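# Lift three sand cores from mould onto plywood

## Task

Remove three sand cores from the mould: the long core with the rounded nose, plus the two upright bladed cores in the mould half on the robot's right side. Set all three down on the plywood boards next to the mould and release them. The remaining two cores must still be standing in the mould afterwards.

## Robot and tools

Robot: two six-joint arms, left_arm and right_arm, each ending in a two-finger gripper. Joint order for every row and every per-joint list: waist, shoulder, elbow, wrist pitch, wrist yaw, wrist roll, then the gripper. Stated joint ranges in rad: waist -2.618 to 3.054, shoulder 0.000 to 3.142, elbow 0.000 to 3.142, wrist pitch -1.571 to 1.571, wrist yaw -1.571 to 1.571, wrist roll -2.094 to 2.094. Real ends may differ by up to 0.059 rad.

Frames: the scene frame has its origin on the table surface halfway between the nominal bases, +x pointing out over the table, +z up, and left_arm on the +y side. Names do not match image sides. Calibrated bases in the scene frame: left_arm at (+0.031, +0.345, 0) m, quat_wxyz (+1.000, 0, 0, +0.008); right_arm at (+0.030, -0.335, 0) m, quat_wxyz (+1.000, 0, 0, -0.014). Up is +z in both base frames. Each arm reports end_effector_position (m) and end_effector_quat_wxyz in its own base frame; expect errors of a few cm, larger at full reach. The gripper's fingers point along its +z; they open and close along its y. The reported position sits between the pads, roughly 1 cm short of the fingertips.

Cameras: cam_left_wrist and cam_right_wrist, both 896x504, returned in that order.

execute_actions(actions, cameras): actions is a list of actions; each action is a list of 1 to 15 rows, one row per 1/30 s step; if fewer than 15 rows, the final row repeats to fill 15 steps. A row is one flat list of 14 numbers for both arms, each in [-1, 1]: left_arm's 6 joint values and its opening, then right_arm's 6 and its opening. Joint values are offsets, not poses, measured from the Joint targets that held when the action began (not from the previous row); sending the same offset in a later action moves further. Scale: 1.0 equals 2.224 rad for waist, shoulder and elbow, and 8.485 rad for the three wrist joints. The opening is absolute: +1 fully open, -1 closed. An action that would drive a joint more than 0.059 rad beyond its range is rejected for both arms; a malformed action rejects the whole call. An empty actions list just reports state and images. cameras lists names to include; omitted, null or ["all"] gives all, [] gives none, an unknown name voids the call.

move(target, speed, blend, opening_speed, blocking, cameras): target is one 14-number row as above, or a list of up to 15 such rows visited in order; every row's joint values are offsets from the Joint targets at the call, not from the preceding row. Openings stay absolute. speed is rad/s for the joint with the farthest to travel, 0.01 to 12.57, default 0.5, one value or one per target. blend (rad) lets the path round corners of intermediate targets. opening_speed (per second on the -1..+1 scale, at least 0.2) ramps the grippers gently; use a low value on fragile cores. blocking=false returns after about 0.5 s while motion continues. Paths avoid nothing, including the other arm. The result adds a move: line such as done, off_target (resting over 0.035 rad from target), moving, held or fault, plus limits=held if steps were withheld. done does not prove contact or its absence.

wait(seconds 0 to 10, cameras): lets time pass holding the last command. stop(cameras): brakes a running move. zoom_image(camera, region): camera is cam_left_wrist or cam_right_wrist; region [x0, y0, x1, y1] in pixels from the top-left, at most 504 by 504, on that camera's latest image. finished_scene(scene): ends the current scene, given its number (1 or 2); irreversible, so only call it when the cores are placed and released.

Result lines: Joint positions and Joint velocities per arm (rad, rad/s, then finger-pad gap in m, 0.094 when fully open); Joint targets, the base for your next offsets; Tool commands, current gripper commands; grip_measured, finger opening on the command scale (reads a little wide when empty, a few mm narrow on a firmly held part); grip_effort_nm, motor effort, negative closing, not a pad force; Joint torques, noisy with offsets, wrapping at ±28 N m on the first three joints. "joint sent to its limit" means a joint hit its end; "joint command not followed" means the clearance check altered targets. MOTOR HOT appears at 75 °C; at 90 °C an OVER-TEMPERATURE FAULT folds that arm away for good, and at 100 °C it collapses.

Practical notes: to keep a gripper unchanged, resend its current opening, since 0 is a real command; to re-command an arm's targets, send 0 for its joints. To release, command an opening well above grip_measured. If an arm is pushing on something, command its targets back past its measured positions. Large displacements take several actions because each joint's target may only lead the measured angle by a limited amount.

Avoid: dropping cores, releasing them while moving, slamming or hitting them, hard pushes, knocking the two remaining cores over, letting anything leave the table, the grippers pinching or striking each other, and long stretched holds that heat motors. Camera cables touching things count as arm contact. Loose objects may occasionally be nudged by outside disturbances.

Each tool is called in YAML: its name, and indented under it one key for each argument.

## Session

execute_actions:
  actions: []

Scene clock: 0.00 s.
left_arm: end_effector_position=(+0.3631, -0.0246, +0.2028) grip_measured=+1.000 grip_effort_nm=n/a end_effector_quat_wxyz=(+0.569, -0.059, +0.818, -0.064) | right_arm: end_effector_position=(+0.3464, +0.0127, +0.2781) grip_measured=+1.000 grip_effort_nm=n/a end_effector_quat_wxyz=(+0.512, -0.227, +0.829, +0.002)
Joint positions: left_arm=[-0.095 1.034 0.566 0.116 -0.051 -0.203 0.094] | right_arm=[-0.154 1.056 1.018 -0.499 -0.37 -0.476 0.094]
Joint velocities: within noise
Joint torques (N m): no reading
Heat: left arm: 32 °C; right arm: 36 °C.
Joint targets: left_arm=[-0.095 1.027 0.576 0.117 -0.051 -0.202] | right_arm=[-0.154 1.049 1.030 -0.497 -0.374 -0.475]
Tool commands: left_gripper/opening=+1.0 right_gripper/opening=+1.0

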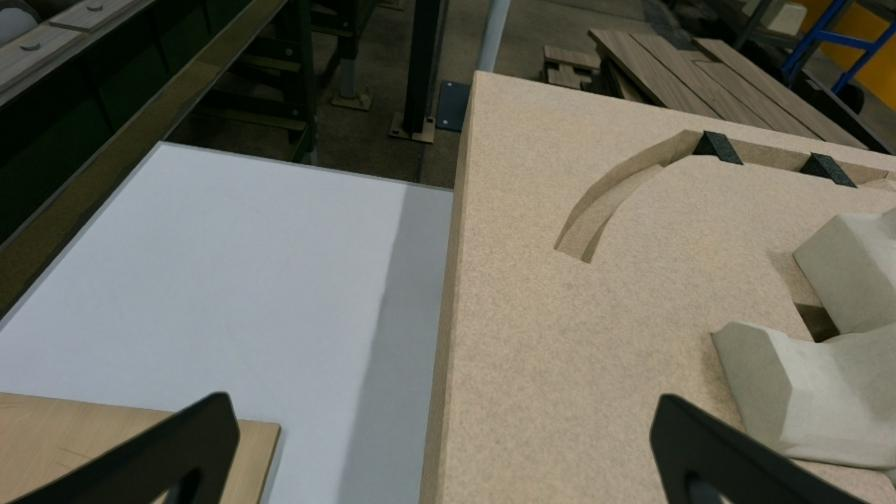

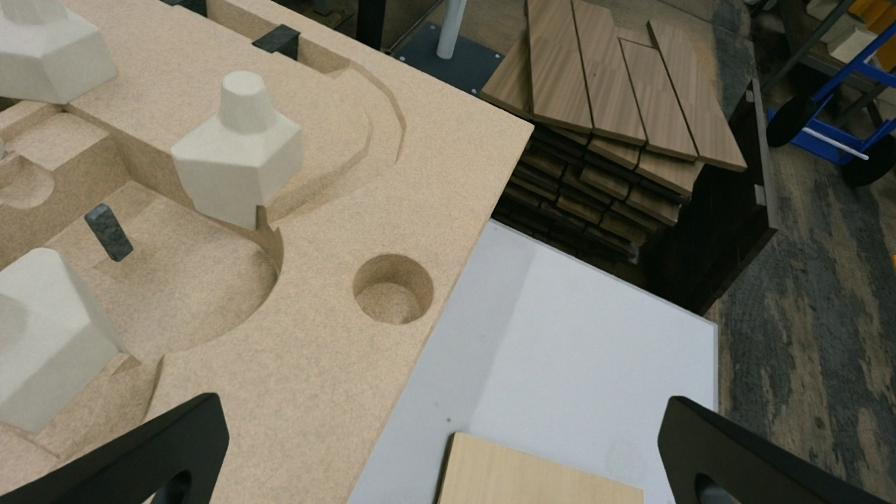

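move:
  target: [-0.047,0.235,0.672,-0.191,0.006,0.024,1,0.159,0.225,0.468,-0.118,0.044,0.056,1]
  speed: 1.0

Scene clock: 18.60 s.
left_arm: end_effector_position=(+0.3274, -0.0610, +0.3479) grip_measured=+1.000 grip_effort_nm=0.037 end_effector_quat_wxyz=(+0.288, +0.088, +0.953, -0.024) | right_arm: end_effector_position=(+0.3293, +0.0672, +0.3469) grip_measured=+1.000 grip_effort_nm=0.022 end_effector_quat_wxyz=(+0.290, -0.098, +0.952, +0.030)
Joint positions: left_arm=[-0.192 1.538 2.05 -1.496 -0.009 -0.005 0.094] | right_arm=[0.195 1.541 2.044 -1.483 -0.007 -0.008 0.094]
Joint velocities: within noise
Joint torques (N m): left_arm=[-0.51 -3.71 5.71 1.47 0.11 0.03] | right_arm=[0.49 -3.85 6.63 0.85 0.06 0.07]
Heat: left arm: 35 °C; right arm: 39 °C.
Joint targets: left_arm=[-0.200 1.549 2.071 -1.503 -0.001 0.001] | right_arm=[0.200 1.550 2.071 -1.498 -0.001 0.000]
move: done

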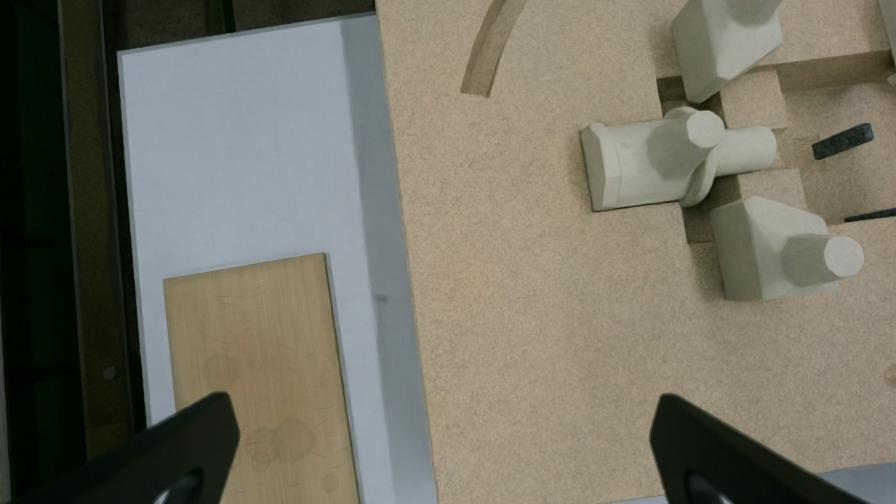

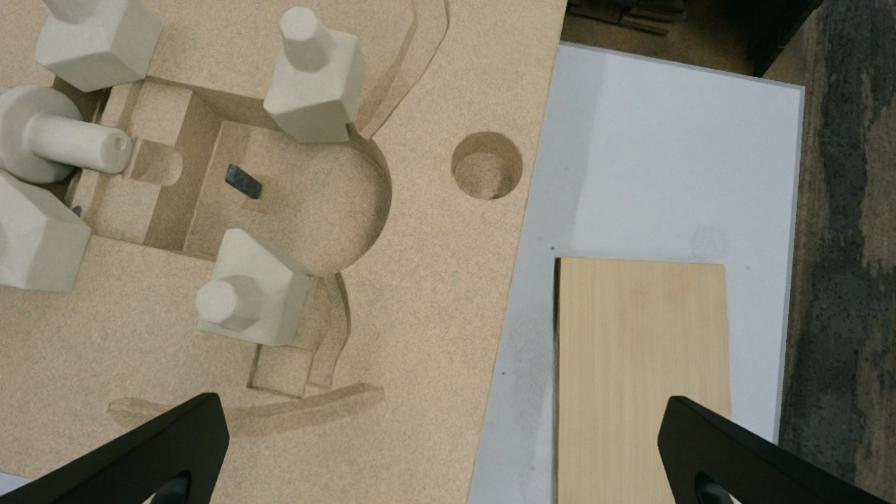

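move:
  target: [0.06,0,0,0.0471,0,0,1,0,0,0,0.0471,0,0,1]
  speed: 1.0

zoom_image:
  camera: "cam_right_wrist"
  region: [0, 100, 448, 504]

Scene clock: 39.57 s.
left_arm: end_effector_position=(+0.3987, -0.0270, +0.4130) grip_measured=+1.000 grip_effort_nm=0.022 end_effector_quat_wxyz=(+0.463, +0.029, +0.886, -0.016) | right_arm: end_effector_position=(+0.3926, +0.0796, +0.4099) grip_measured=+1.000 grip_effort_nm=0.022 end_effector_quat_wxyz=(+0.457, -0.091, +0.883, +0.046)
Joint positions: left_arm=[-0.072 1.538 2.05 -1.119 -0.005 -0.004 0.094] | right_arm=[0.195 1.541 2.045 -1.119 -0.006 -0.007 0.094]
Joint velocities: within noise
Joint torques (N m): left_arm=[0.44 -4.15 6.11 2.14 0.08 0.01] | right_arm=[0.47 -4.19 6.97 1.55 0.04 0.04]
Heat: left arm: 35 °C; right arm: 38 °C.
Joint targets: left_arm=[-0.066 1.549 2.071 -1.104 0.000 0.001] | right_arm=[0.200 1.550 2.071 -1.098 -0.001 0.001]
move: done

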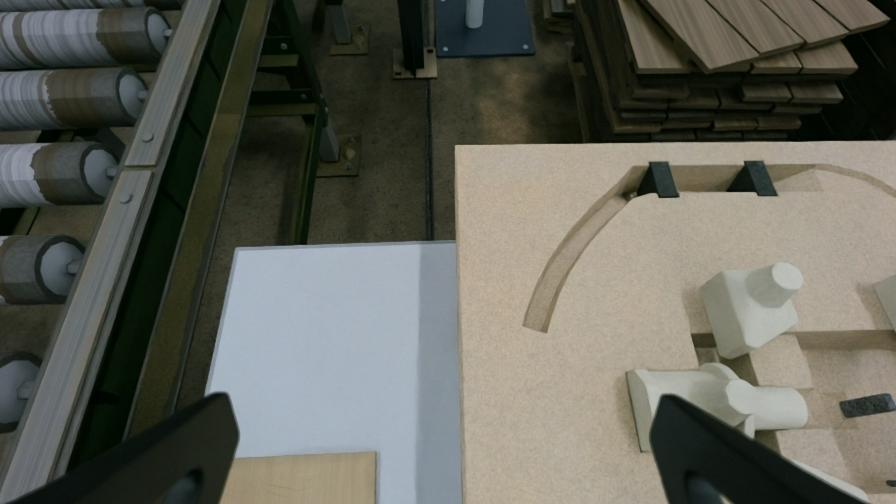

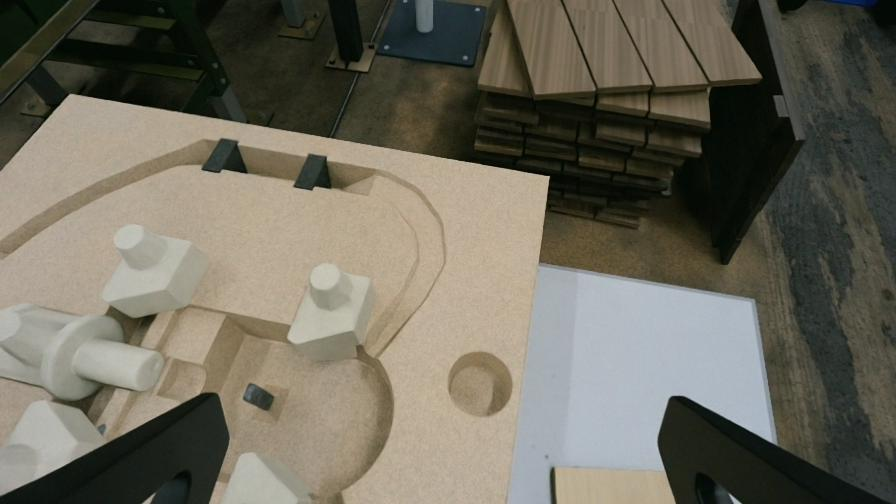

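Scaled by 1.125.

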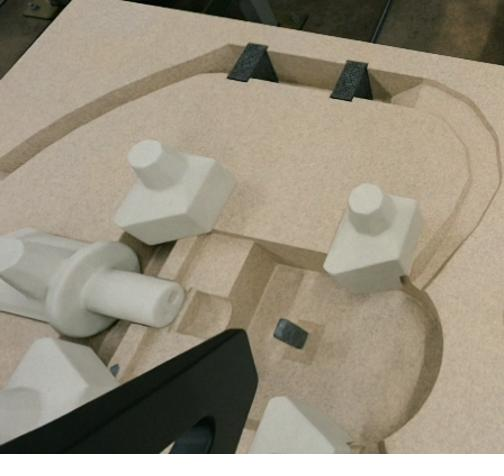

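move:
  target: [0,0,0,0,0,0,1,0.1745,-0.0622,-0.347,0.052,0,0,1]
  speed: 1.2

Scene clock: 76.40 s.
left_arm: end_effector_position=(+0.3988, -0.0270, +0.4132) grip_measured=+1.000 grip_effort_nm=0.037 end_effector_quat_wxyz=(+0.464, +0.029, +0.885, -0.016) | right_arm: end_effector_position=(+0.3378, +0.2254, +0.2258) grip_measured=+1.000 grip_effort_nm=0.022 end_effector_quat_wxyz=(+0.353, -0.271, +0.889, +0.106)
Joint positions: left_arm=[-0.072 1.538 2.05 -1.118 -0.005 -0.004 0.094] | right_arm=[0.585 1.438 1.304 -0.681 -0.002 -0.006 0.094]
Joint velocities: within noise
Joint torques (N m): left_arm=[0.53 -4.08 6.05 2.16 0.05 0] | right_arm=[0.28 -7.46 5.78 1.4 0 0.04]
Heat: left arm: 40 °C; right arm: 39 °C.
Joint targets: left_arm=[-0.066 1.549 2.071 -1.104 0.000 0.001] | right_arm=[0.588 1.411 1.299 -0.657 -0.001 0.001]
move: done

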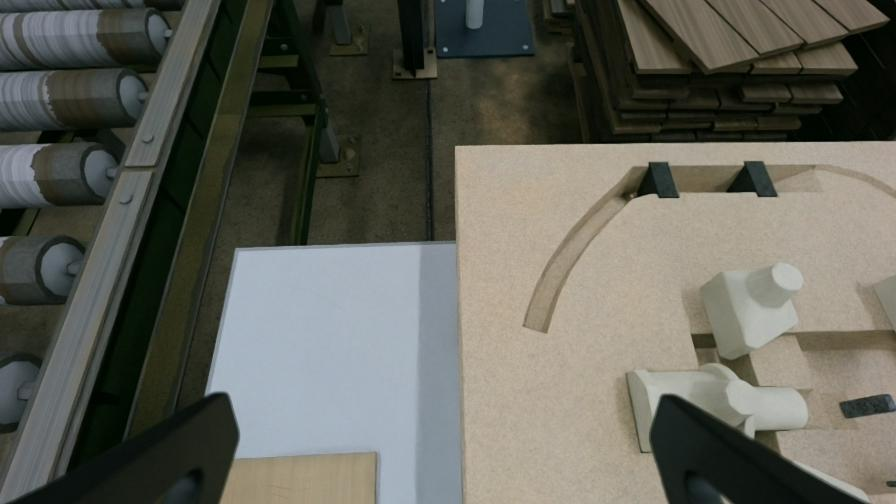

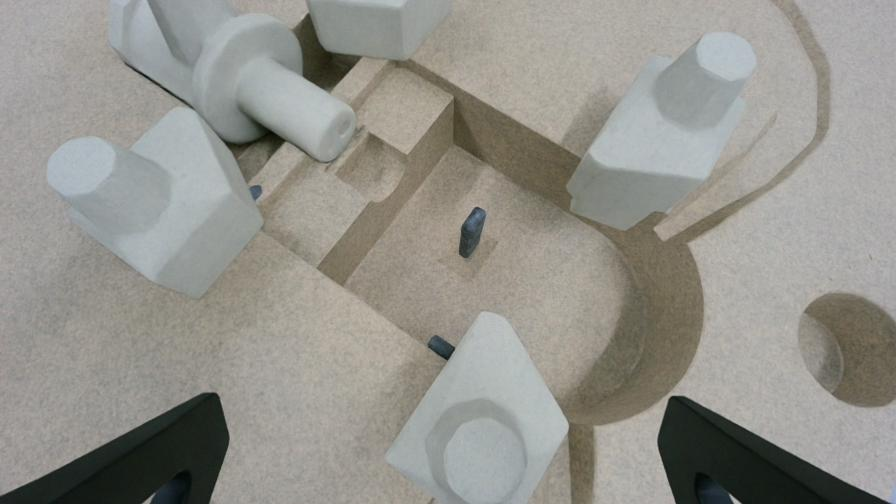

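move:
  target:
    - [0,0,0,0,0,0,1,-0.0157,0,0,0,0,0,1]
    - [0,0,0,0,0,0,1,-0.0157,0.0013,-0.1808,0.0491,0,0,1]
  speed: 0.5
  cameras: ["cam_right_wrist"]

Scene clock: 84.87 s.
left_arm: end_effector_position=(+0.3989, -0.0270, +0.4133) grip_measured=+1.000 grip_effort_nm=0.027 end_effector_quat_wxyz=(+0.464, +0.029, +0.885, -0.016) | right_arm: end_effector_position=(+0.3374, +0.2115, +0.1294) grip_measured=+1.000 grip_effort_nm=0.032 end_effector_quat_wxyz=(+0.361, -0.258, +0.890, +0.103)
Joint positions: left_arm=[-0.072 1.538 2.05 -1.118 -0.005 -0.004 0.094] | right_arm=[0.557 1.433 0.902 -0.269 -0.001 -0.006 0.094]
Joint velocities: within noise
Joint torques (N m): left_arm=[0.47 -4.15 6.05 2.12 0.07 -0.01] | right_arm=[-0.29 -6.57 5.67 1.49 0 0.04]
Heat: left arm: 40 °C; right arm: 40 °C.
Joint targets: left_arm=[-0.066 1.549 2.071 -1.104 0.000 0.001] | right_arm=[0.553 1.414 0.897 -0.241 -0.001 0.001]
move: done
Images, in order (width x height): cam_right_wrist 896x504.

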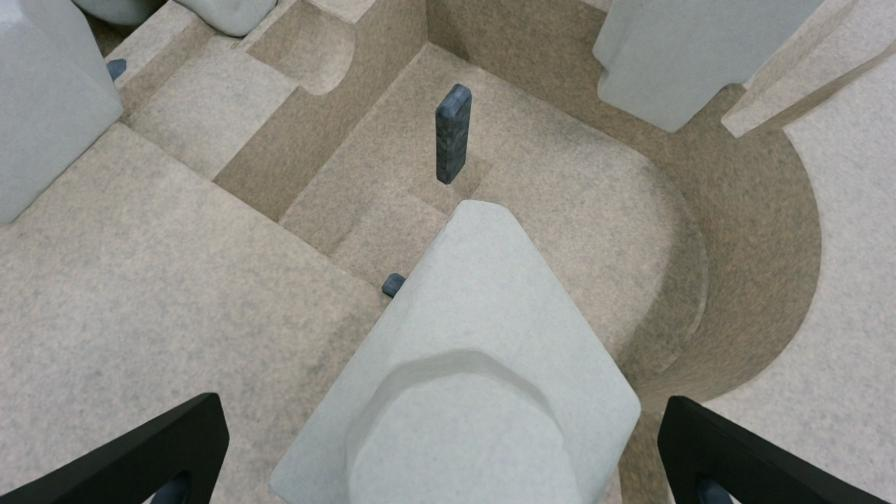

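move:
  target: [0,0,0,0,0,0,1,0,0,0,0,0,0,-0.45]
  opening_speed: 0.5
  cameras: ["cam_right_wrist"]

Scene clock: 91.83 s.
left_arm: end_effector_position=(+0.3989, -0.0270, +0.4133) grip_measured=+1.000 grip_effort_nm=0.027 end_effector_quat_wxyz=(+0.464, +0.029, +0.885, -0.016) | right_arm: end_effector_position=(+0.3377, +0.2115, +0.1296) grip_measured=+0.507 grip_effort_nm=-1.004 end_effector_quat_wxyz=(+0.362, -0.257, +0.890, +0.103)
Joint positions: left_arm=[-0.072 1.538 2.05 -1.118 -0.005 -0.004 0.094] | right_arm=[0.557 1.433 0.902 -0.268 -0.001 -0.006 0.071]
Joint velocities: within noise
Joint torques (N m): left_arm=[0.46 -4.12 6.01 2.12 0.08 -0.01] | right_arm=[-0.28 -6.57 5.67 1.45 -0.02 0.04]
Heat: left arm: 41 °C; right arm: 40 °C.
Joint targets: left_arm=[-0.066 1.549 2.071 -1.104 0.000 0.001] | right_arm=[0.553 1.414 0.897 -0.241 -0.001 0.001]
move: done
Images, in order (width x height): cam_right_wrist 896x504.

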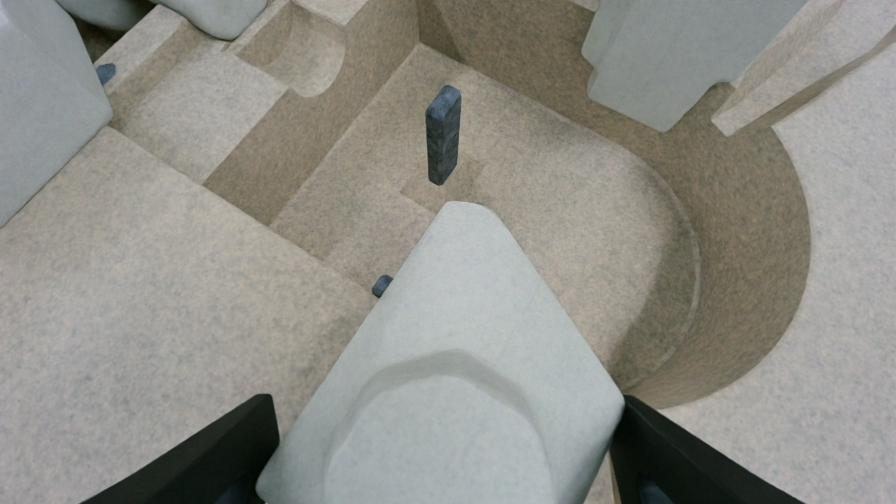

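move:
  target:
    - [0,0,0,0,0,0,1,0,0,0,0,0,0,1]
    - [0,0,0,0,0,0,1,0.0027,0,0.0506,-0.0138,0,0,1]
  speed: 0.4
  cameras: ["cam_right_wrist"]

move:
  target: [0,0,0,0,0,0,1,0,0,0,0,0,0,-0.45]
  opening_speed: 0.7
  cameras: ["cam_right_wrist"]

Scene clock: 97.67 s.
left_arm: end_effector_position=(+0.3989, -0.0270, +0.4133) grip_measured=+1.000 grip_effort_nm=0.032 end_effector_quat_wxyz=(+0.464, +0.029, +0.885, -0.016) | right_arm: end_effector_position=(+0.3416, +0.2140, +0.1489) grip_measured=+0.997 grip_effort_nm=0.178 end_effector_quat_wxyz=(+0.361, -0.258, +0.890, +0.102)
Joint positions: left_arm=[-0.072 1.538 2.05 -1.118 -0.005 -0.004 0.094] | right_arm=[0.557 1.433 0.982 -0.352 -0.001 -0.006 0.094]
Joint velocities: within noise
Joint torques (N m): left_arm=[0.43 -4.19 6.13 2.16 0.06 0] | right_arm=[0.2 -6.67 8.24 1.14 -0.02 0.04]
Heat: left arm: 41 °C; right arm: 40 °C.
Joint targets: left_arm=[-0.066 1.549 2.071 -1.104 0.000 0.001] | right_arm=[0.559 1.414 1.009 -0.358 -0.001 0.001]
move: done
Images, in order (width x height): cam_right_wrist 896x504.

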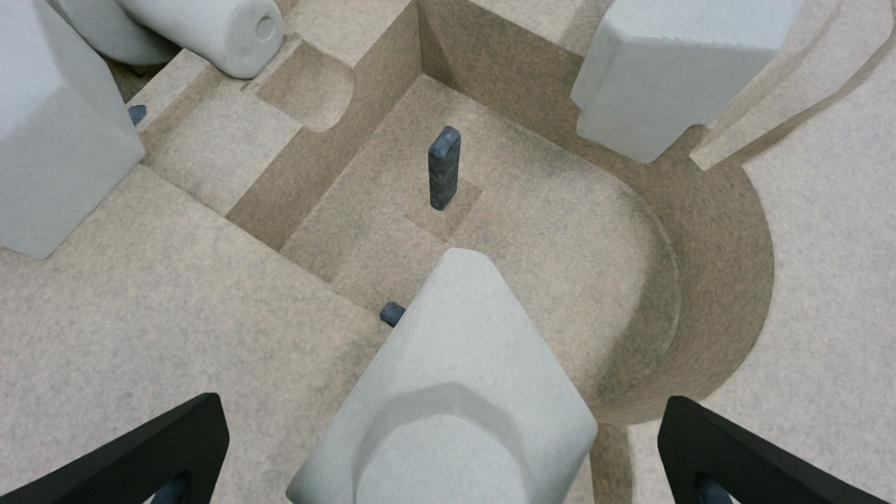

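Scene clock: 99.97 s.
left_arm: end_effector_position=(+0.3989, -0.0270, +0.4133) grip_measured=+1.000 grip_effort_nm=0.037 end_effector_quat_wxyz=(+0.464, +0.029, +0.885, -0.016) | right_arm: end_effector_position=(+0.3428, +0.2142, +0.1507) grip_measured=-0.273 grip_effort_nm=-1.004 end_effector_quat_wxyz=(+0.364, -0.257, +0.890, +0.102)
Joint positions: left_arm=[-0.072 1.538 2.05 -1.118 -0.005 -0.004 0.094] | right_arm=[0.557 1.433 0.986 -0.35 0.002 -0.006 0.034]
Joint velocities: within noise
Joint torques (N m): left_arm=[0.49 -4.14 6.09 2.13 0.08 0.01] | right_arm=[0.25 -6.69 7.95 1.13 -0.05 0.03]
Heat: left arm: 41 °C; right arm: 40 °C.
Joint targets: left_arm=[-0.066 1.549 2.071 -1.104 0.000 0.001] | right_arm=[0.559 1.414 1.009 -0.358 -0.001 0.001]
move: done
Images, in order (width x height): cam_right_wrist 896x504.

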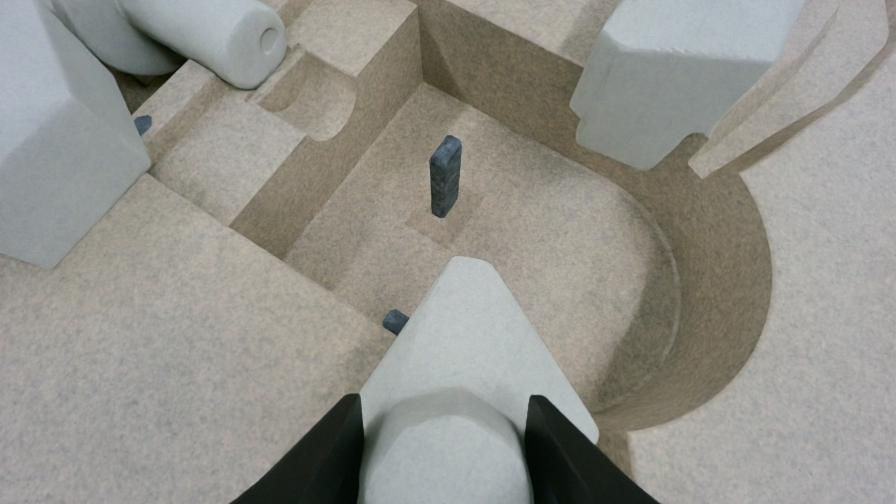

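move:
  target:
    - [-0.1,0,0,0,0,0,1,0,-0.0085,0.0791,-0.0238,0,0,-0.45]
    - [-0.195,0,0,0,0,0,1,0,0.0004,0.1758,-0.0468,0,0,-0.45]
  speed: 0.35
  blend: 0.03

Scene clock: 107.87 s.
left_arm: end_effector_position=(+0.3522, -0.1892, +0.4134) grip_measured=+1.000 grip_effort_nm=0.032 end_effector_quat_wxyz=(+0.450, +0.215, +0.859, -0.114) | right_arm: end_effector_position=(+0.3321, +0.2075, +0.2296) grip_measured=-0.278 grip_effort_nm=-1.009 end_effector_quat_wxyz=(+0.328, -0.261, +0.903, +0.092)
Joint positions: left_arm=[-0.496 1.538 2.05 -1.117 -0.002 -0.004 0.094] | right_arm=[0.557 1.433 1.354 -0.797 0.002 -0.005 0.034]
Joint velocities: within noise
Joint torques (N m): left_arm=[-0.31 -4.03 6.13 2.14 0.04 -0.02] | right_arm=[0.2 -6.52 9.77 1.53 -0.04 0.03]
Heat: left arm: 42 °C; right arm: 39 °C.
Joint targets: left_arm=[-0.500 1.549 2.071 -1.104 0.000 0.001] | right_arm=[0.559 1.415 1.400 -0.755 -0.001 0.001]
move: off_target (right_arm); right_arm: the elbow is farthest, 0.046 rad from its target

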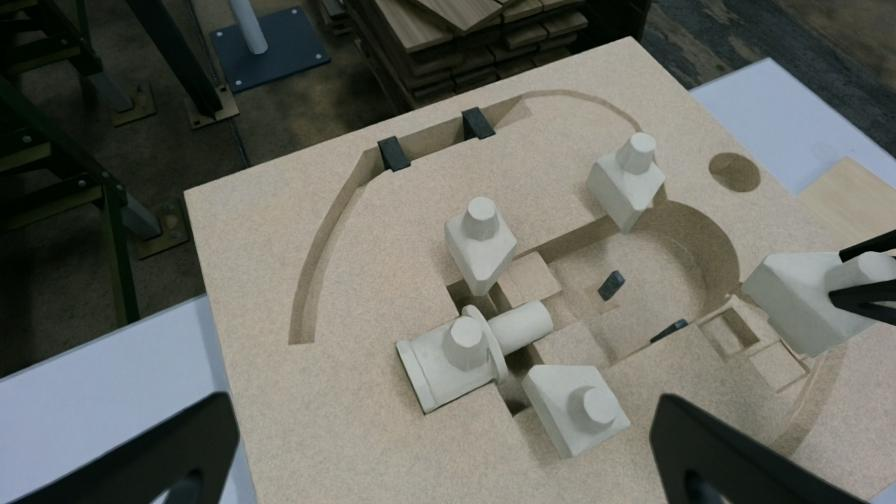

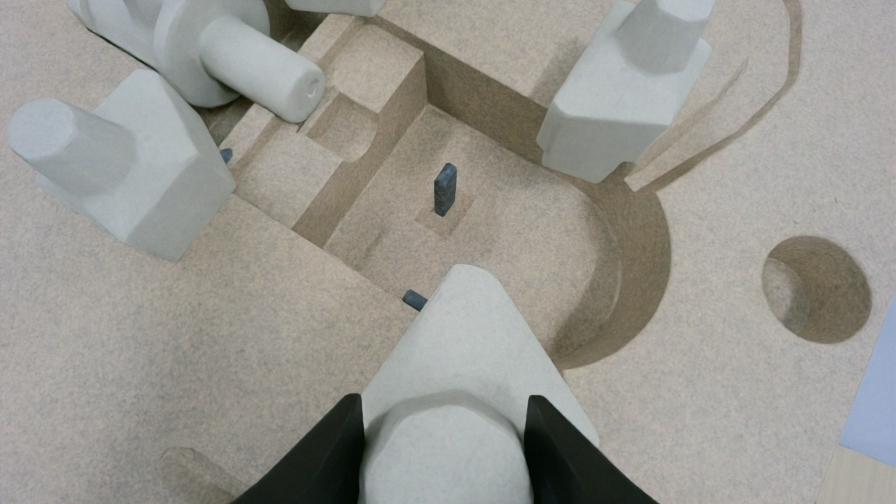

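zoom_image:
  camera: "cam_left_wrist"
  region: [620, 180, 896, 400]

Scaled by 1.826.

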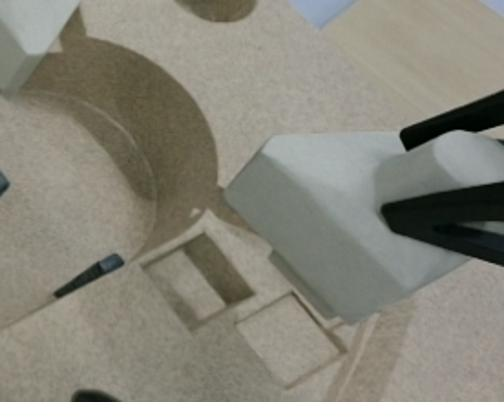

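move:
  target: [-0.18,0,0,0,0,0,1,-0.386,-0.198,-0.2286,0.0516,0,0,-0.45]
  speed: 0.6

zoom_image:
  camera: "cam_left_wrist"
  region: [500, 100, 896, 504]

Scene clock: 118.87 s.
left_arm: end_effector_position=(+0.2508, -0.3114, +0.4134) grip_measured=+1.000 grip_effort_nm=0.032 end_effector_quat_wxyz=(+0.418, +0.382, +0.799, -0.201) | right_arm: end_effector_position=(+0.3274, -0.0996, +0.2422) grip_measured=-0.278 grip_effort_nm=-1.004 end_effector_quat_wxyz=(+0.485, +0.127, +0.862, -0.076)
Joint positions: left_arm=[-0.896 1.538 2.05 -1.117 -0.001 -0.004 0.094] | right_arm=[-0.296 1.008 0.884 -0.421 0.005 -0.005 0.034]
Joint velocities: within noise
Joint torques (N m): left_arm=[-0.36 -4.08 6.11 2.14 0.05 0] | right_arm=[-0.28 -4.85 6.97 2.4 -0.06 0.02]
Heat: left arm: 42 °C; right arm: 41 °C.
Joint targets: left_arm=[-0.900 1.549 2.071 -1.104 -0.001 0.001] | right_arm=[-0.299 0.975 0.892 -0.317 -0.001 0.000]
move: off_target (right_arm); right_arm: the wrist pitch is farthest, 0.103 rad from its target

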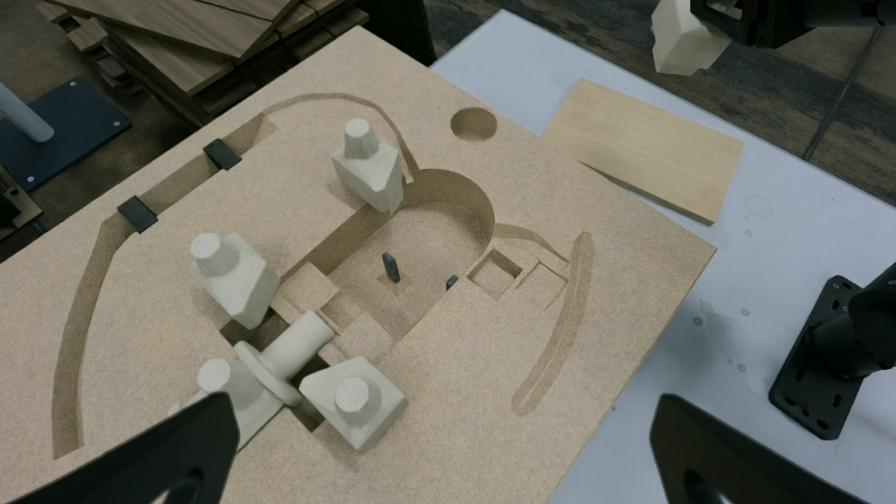

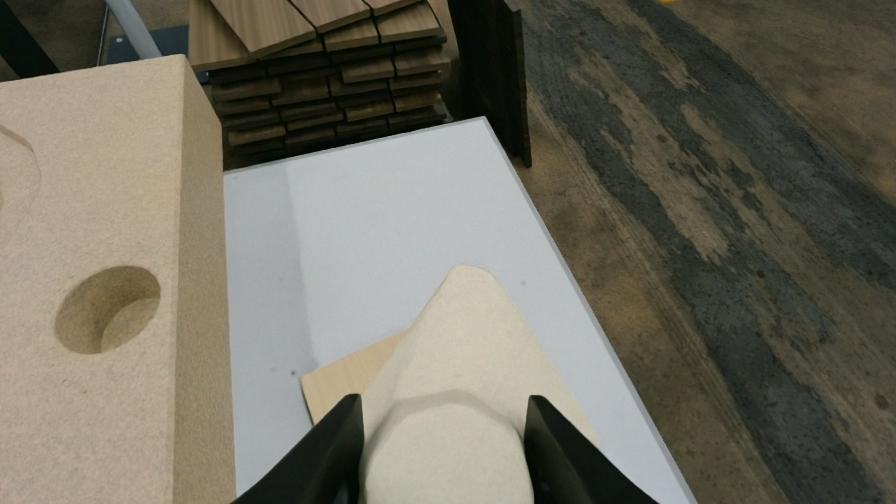

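Scaled by 1.248.

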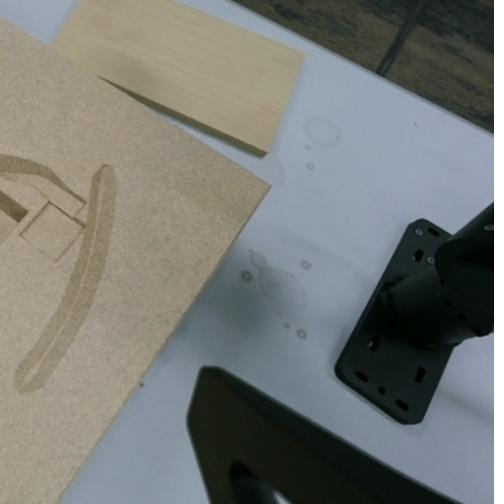

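zoom_image:
  camera: "cam_left_wrist"
  region: [520, 0, 800, 240]

Scaled by 1.800.

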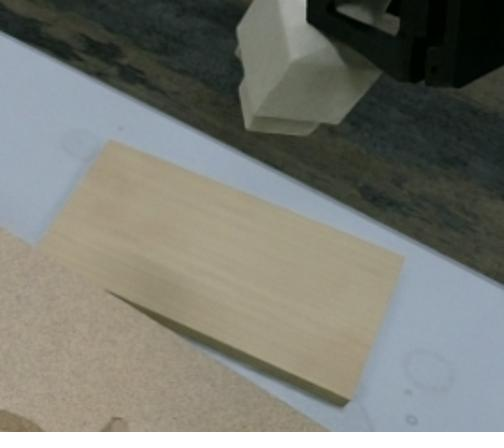

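move:
  target: [0,0,0,0,0,0,1,-0.005,0.1293,-0.0193,0.0037,0,0,-0.45]
  speed: 0.3

zoom_image:
  camera: "cam_left_wrist"
  region: [520, 0, 800, 240]

Scene clock: 134.87 s.
left_arm: end_effector_position=(+0.2508, -0.3114, +0.4134) grip_measured=+1.000 grip_effort_nm=0.022 end_effector_quat_wxyz=(+0.418, +0.382, +0.799, -0.201) | right_arm: end_effector_position=(+0.3456, -0.1078, +0.1433) grip_measured=-0.278 grip_effort_nm=-1.004 end_effector_quat_wxyz=(+0.369, +0.138, +0.917, -0.059)
Joint positions: left_arm=[-0.896 1.538 2.05 -1.117 -0.001 -0.004 0.094] | right_arm=[-0.303 1.272 0.838 -0.371 0.004 -0.005 0.034]
Joint velocities: within noise
Joint torques (N m): left_arm=[-0.36 -3.97 6.04 2.14 0.03 -0.03] | right_arm=[-0.64 -4.64 6.91 1.98 -0.05 0.03]
Heat: left arm: 42 °C; right arm: 44 °C.
Joint targets: left_arm=[-0.900 1.549 2.071 -1.104 -0.001 0.001] | right_arm=[-0.310 1.262 0.849 -0.285 -0.001 0.000]
move: off_target (right_arm); right_arm: the wrist pitch is farthest, 0.086 rad from its target

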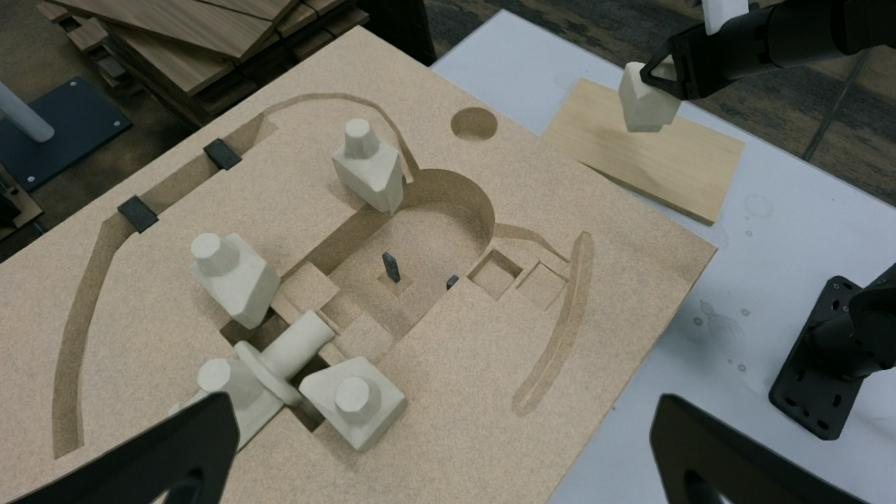

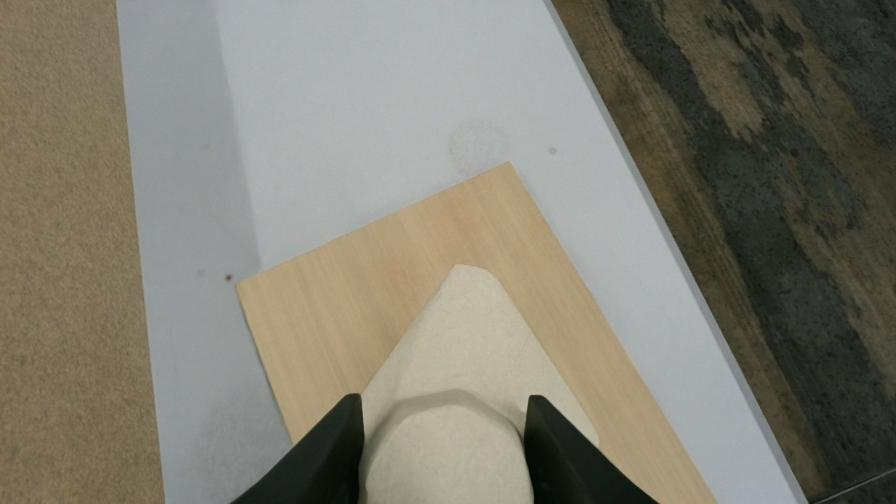

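Scaled by 1.800.

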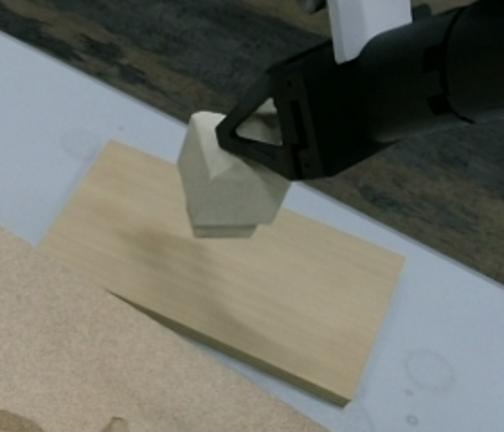

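move:
  target: [0,0,0,0,0,0,1,0,0.019,-0.0395,0.0155,0,0,-0.45]
  speed: 0.2
  cameras: ["cam_left_wrist"]

zoom_image:
  camera: "cam_left_wrist"
  region: [520, 0, 800, 240]

Scene clock: 138.77 s.
left_arm: end_effector_position=(+0.2508, -0.3114, +0.4134) grip_measured=+1.000 grip_effort_nm=0.022 end_effector_quat_wxyz=(+0.418, +0.382, +0.799, -0.201) | right_arm: end_effector_position=(+0.3485, -0.1087, +0.1171) grip_measured=-0.278 grip_effort_nm=-1.004 end_effector_quat_wxyz=(+0.372, +0.138, +0.916, -0.060)
Joint positions: left_arm=[-0.896 1.538 2.05 -1.117 -0.001 -0.004 0.094] | right_arm=[-0.303 1.31 0.754 -0.242 0.004 -0.005 0.034]
Joint velocities: within noise
Joint torques (N m): left_arm=[-0.28 -4.11 6.08 2.12 0.04 0] | right_arm=[-0.64 -4.52 6.54 2.03 -0.06 0.03]
Heat: left arm: 43 °C; right arm: 44 °C.
Joint targets: left_arm=[-0.900 1.549 2.071 -1.104 -0.001 0.001] | right_arm=[-0.310 1.304 0.761 -0.154 -0.001 0.000]
move: off_target (right_arm); right_arm: the wrist pitch is farthest, 0.088 rad from its target
Images, in order (width x height): cam_left_wrist 896x504.

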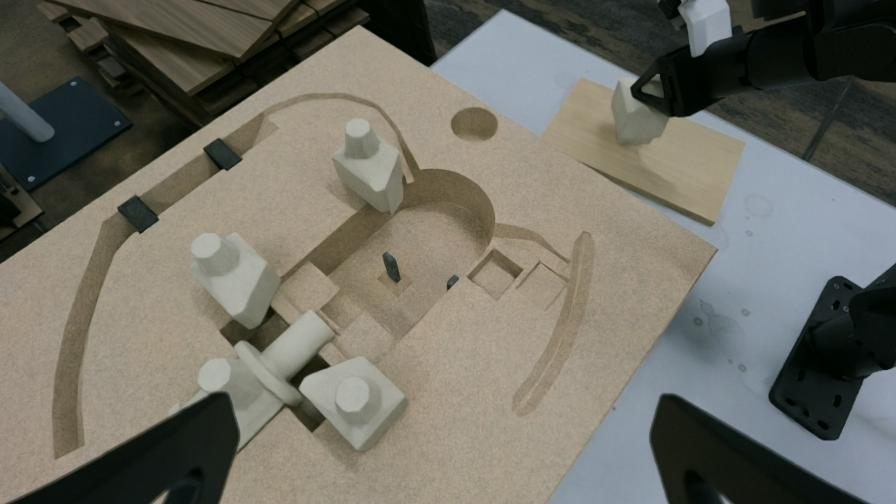

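Scaled by 1.800.

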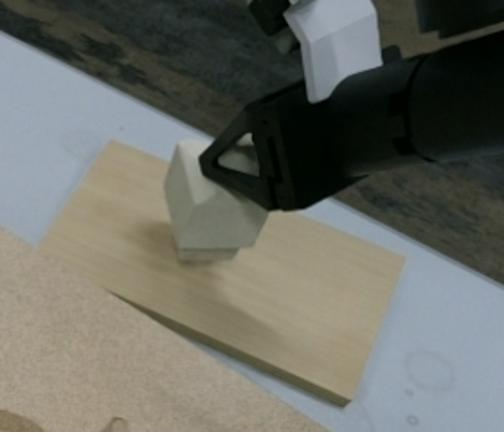

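move:
  target: [0,0,0,0,0,0,1,0,0.0076,-0.0158,0.0062,0,0,-0.45]
  speed: 0.1
  cameras: ["cam_left_wrist"]

zoom_image:
  camera: "cam_left_wrist"
  region: [560, 50, 720, 180]

Scene clock: 141.63 s.
left_arm: end_effector_position=(+0.2508, -0.3114, +0.4134) grip_measured=+1.000 grip_effort_nm=0.037 end_effector_quat_wxyz=(+0.418, +0.382, +0.799, -0.201) | right_arm: end_effector_position=(+0.3519, -0.1096, +0.1125) grip_measured=-0.278 grip_effort_nm=-1.004 end_effector_quat_wxyz=(+0.382, +0.137, +0.912, -0.061)
Joint positions: left_arm=[-0.896 1.538 2.05 -1.117 -0.001 -0.004 0.094] | right_arm=[-0.303 1.321 0.725 -0.18 0.003 -0.005 0.034]
Joint velocities: within noise
Joint torques (N m): left_arm=[-0.29 -4.18 6.15 2.14 0.03 0.02] | right_arm=[-0.62 -4.08 6.06 1.93 -0.05 0.03]
Heat: left arm: 43 °C; right arm: 44 °C.
Joint targets: left_arm=[-0.900 1.549 2.071 -1.104 -0.001 0.001] | right_arm=[-0.310 1.322 0.726 -0.101 -0.001 0.001]
move: off_target (right_arm); right_arm: the wrist pitch is farthest, 0.079 rad from its target
Images, in order (width x height): cam_left_wrist 896x504.

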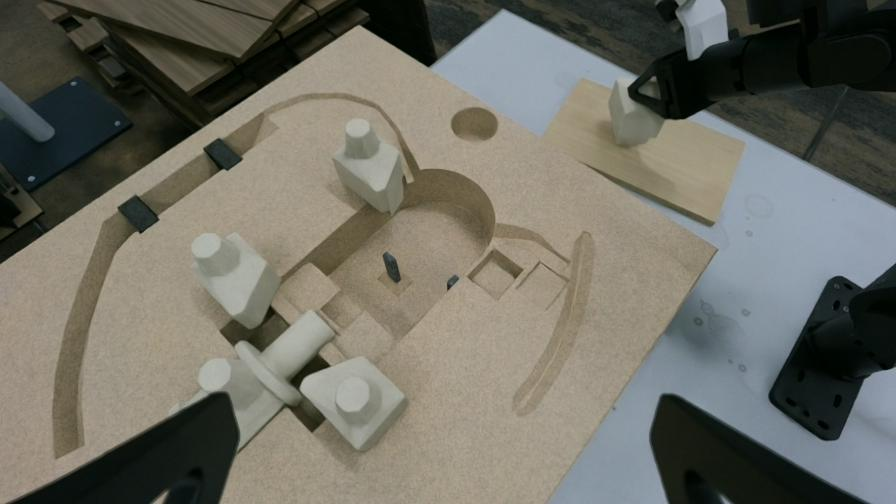

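Scaled by 3.150.

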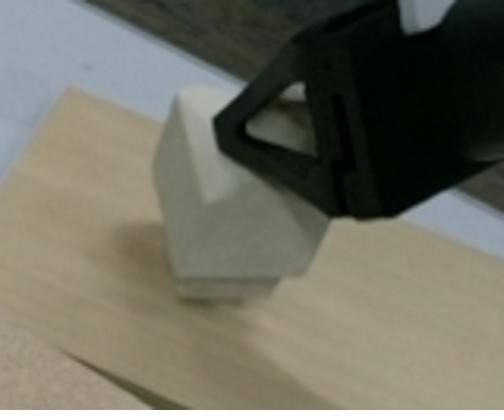

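move:
  target: [0,0,0,0,0,0,1,0,0,0,-0.002,0,0,0.2]
  opening_speed: 0.6
  cameras: ["cam_left_wrist"]

zoom_image:
  camera: "cam_left_wrist"
  region: [560, 50, 720, 180]

Scene clock: 145.93 s.
left_arm: end_effector_position=(+0.2508, -0.3114, +0.4134) grip_measured=+1.000 grip_effort_nm=0.032 end_effector_quat_wxyz=(+0.418, +0.382, +0.799, -0.201) | right_arm: end_effector_position=(+0.3553, -0.1089, +0.1156) grip_measured=+0.197 grip_effort_nm=0.168 end_effector_quat_wxyz=(+0.391, +0.135, +0.909, -0.058)
Joint positions: left_arm=[-0.896 1.538 2.05 -1.117 -0.001 -0.004 0.094] | right_arm=[-0.303 1.321 0.725 -0.162 -0.006 -0.005 0.056]
Joint velocities: within noise
Joint torques (N m): left_arm=[-0.28 -4.14 6.08 2.16 0.02 -0.01] | right_arm=[-0.64 -4.1 6.02 1.66 0.05 0.03]
Heat: left arm: 43 °C; right arm: 44 °C.
Joint targets: left_arm=[-0.900 1.549 2.071 -1.104 -0.001 0.001] | right_arm=[-0.310 1.322 0.726 -0.118 -0.001 0.001]
move: off_target (right_arm); right_arm: the wrist pitch is farthest, 0.044 rad from its target
Images, in order (width x height): cam_left_wrist 896x504.

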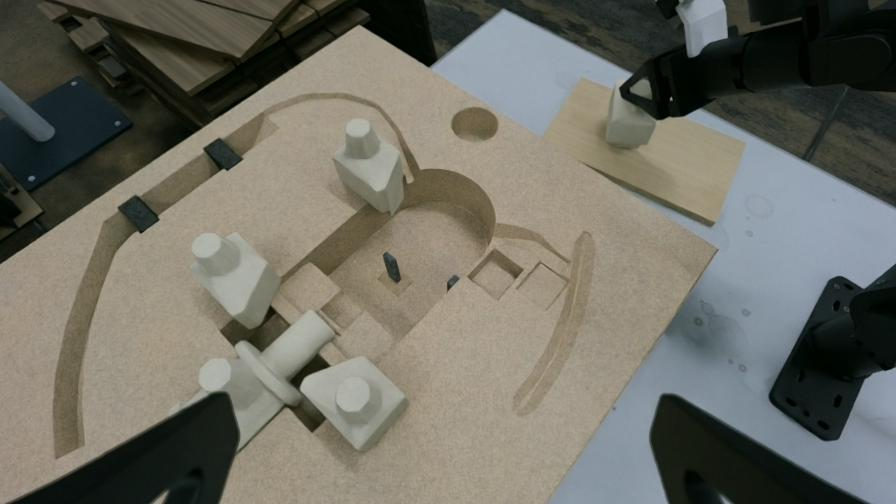

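Scaled by 3.150.

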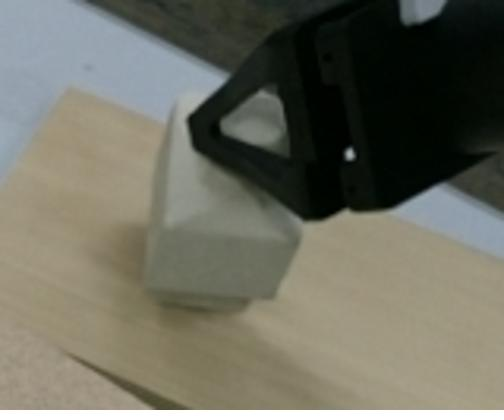

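move:
  target: [0,0,0,0,0,0,1,0,0,0,0,0,0,1]
  opening_speed: 1

zoom_image:
  camera: "cam_left_wrist"
  region: [560, 50, 720, 180]

Scene clock: 150.60 s.
left_arm: end_effector_position=(+0.2508, -0.3114, +0.4134) grip_measured=+1.000 grip_effort_nm=0.027 end_effector_quat_wxyz=(+0.418, +0.382, +0.799, -0.201) | right_arm: end_effector_position=(+0.3575, -0.1098, +0.1181) grip_measured=+0.997 grip_effort_nm=0.178 end_effector_quat_wxyz=(+0.397, +0.135, +0.906, -0.059)
Joint positions: left_arm=[-0.896 1.538 2.05 -1.117 -0.001 -0.004 0.094] | right_arm=[-0.303 1.321 0.725 -0.148 -0.005 -0.005 0.094]
Joint velocities: within noise
Joint torques (N m): left_arm=[-0.32 -4.14 6.05 2.15 0.01 -0.01] | right_arm=[-0.61 -4.1 6.02 1.54 0.03 0.02]
Heat: left arm: 43 °C; right arm: 45 °C.
Joint targets: left_arm=[-0.900 1.549 2.071 -1.104 -0.001 0.001] | right_arm=[-0.310 1.322 0.726 -0.118 -0.001 0.001]
move: done

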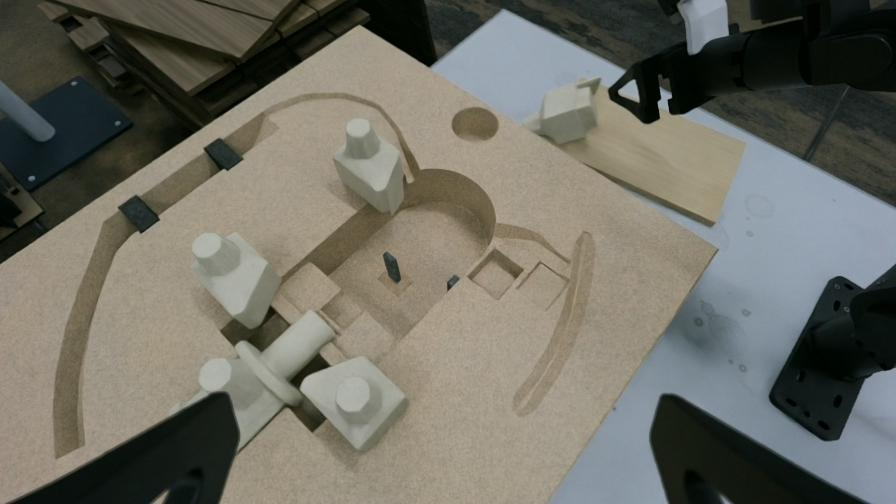

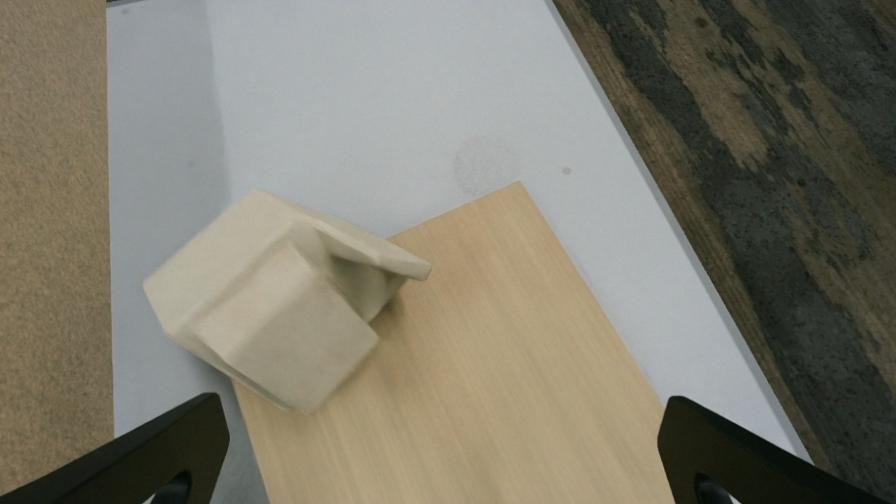

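Scaled by 3.150.

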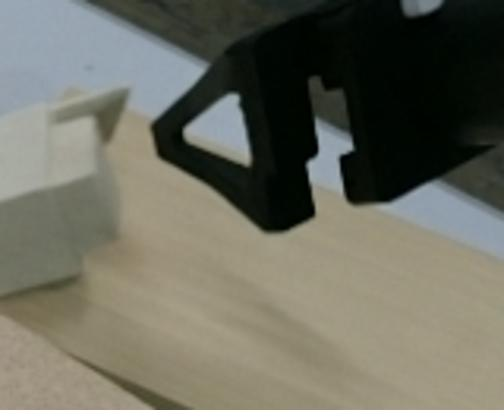

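execute_actions:
  actions: []
  cameras: ["cam_right_wrist"]

zoom_image:
  camera: "cam_right_wrist"
  region: [100, 150, 500, 450]

zoom_image:
  camera: "cam_left_wrist"
  region: [500, 50, 660, 180]

Scene clock: 154.40 s.
left_arm: end_effector_position=(+0.2508, -0.3114, +0.4134) grip_measured=+1.000 grip_effort_nm=0.032 end_effector_quat_wxyz=(+0.418, +0.382, +0.799, -0.201) | right_arm: end_effector_position=(+0.3575, -0.1099, +0.1182) grip_measured=+0.997 grip_effort_nm=0.173 end_effector_quat_wxyz=(+0.397, +0.135, +0.906, -0.060)
Joint positions: left_arm=[-0.896 1.538 2.05 -1.117 -0.001 -0.004 0.094] | right_arm=[-0.303 1.321 0.725 -0.148 -0.005 -0.005 0.094]
Joint velocities: within noise
Joint torques (N m): left_arm=[-0.34 -4.15 6.02 2.16 0.04 0.01] | right_arm=[-0.64 -4.08 6.05 1.54 0.03 0.02]
Heat: left arm: 43 °C; right arm: 44 °C.
Joint targets: left_arm=[-0.900 1.549 2.071 -1.104 -0.001 0.001] | right_arm=[-0.310 1.322 0.726 -0.118 -0.001 0.001]
Tool commands: left_gripper/opening=+1.0 right_gripper/opening=+1.0
Images, in order (width x height): cam_right_wrist 896x504.

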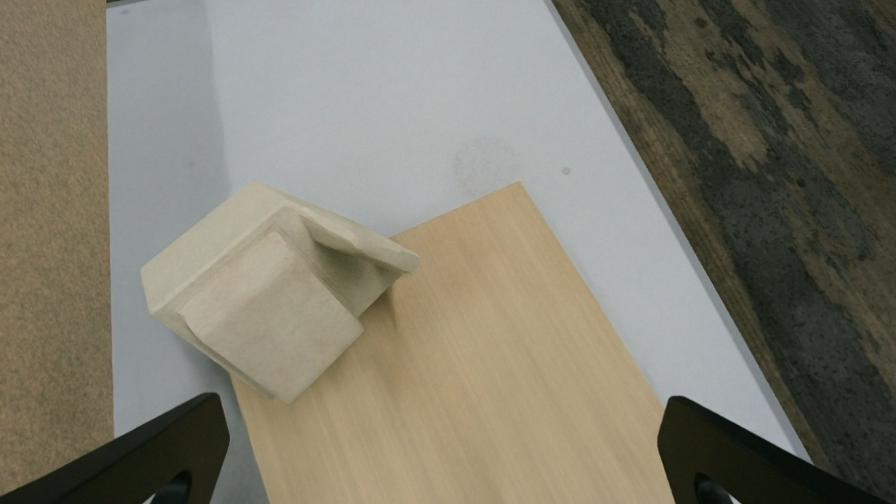

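Scaled by 1.260.

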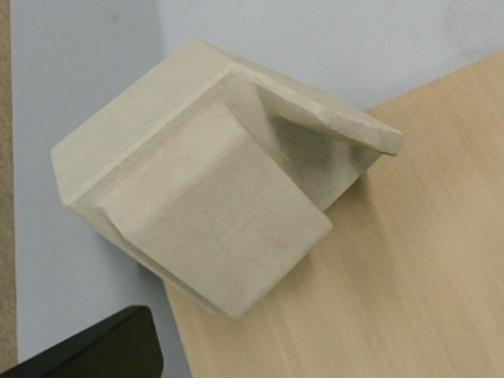

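This scene's latest camera images include none from cam_left_wrist. They are from: cam_right_wrist. cam_left_wrist's image comes with the result of a call that names it in "cameras".


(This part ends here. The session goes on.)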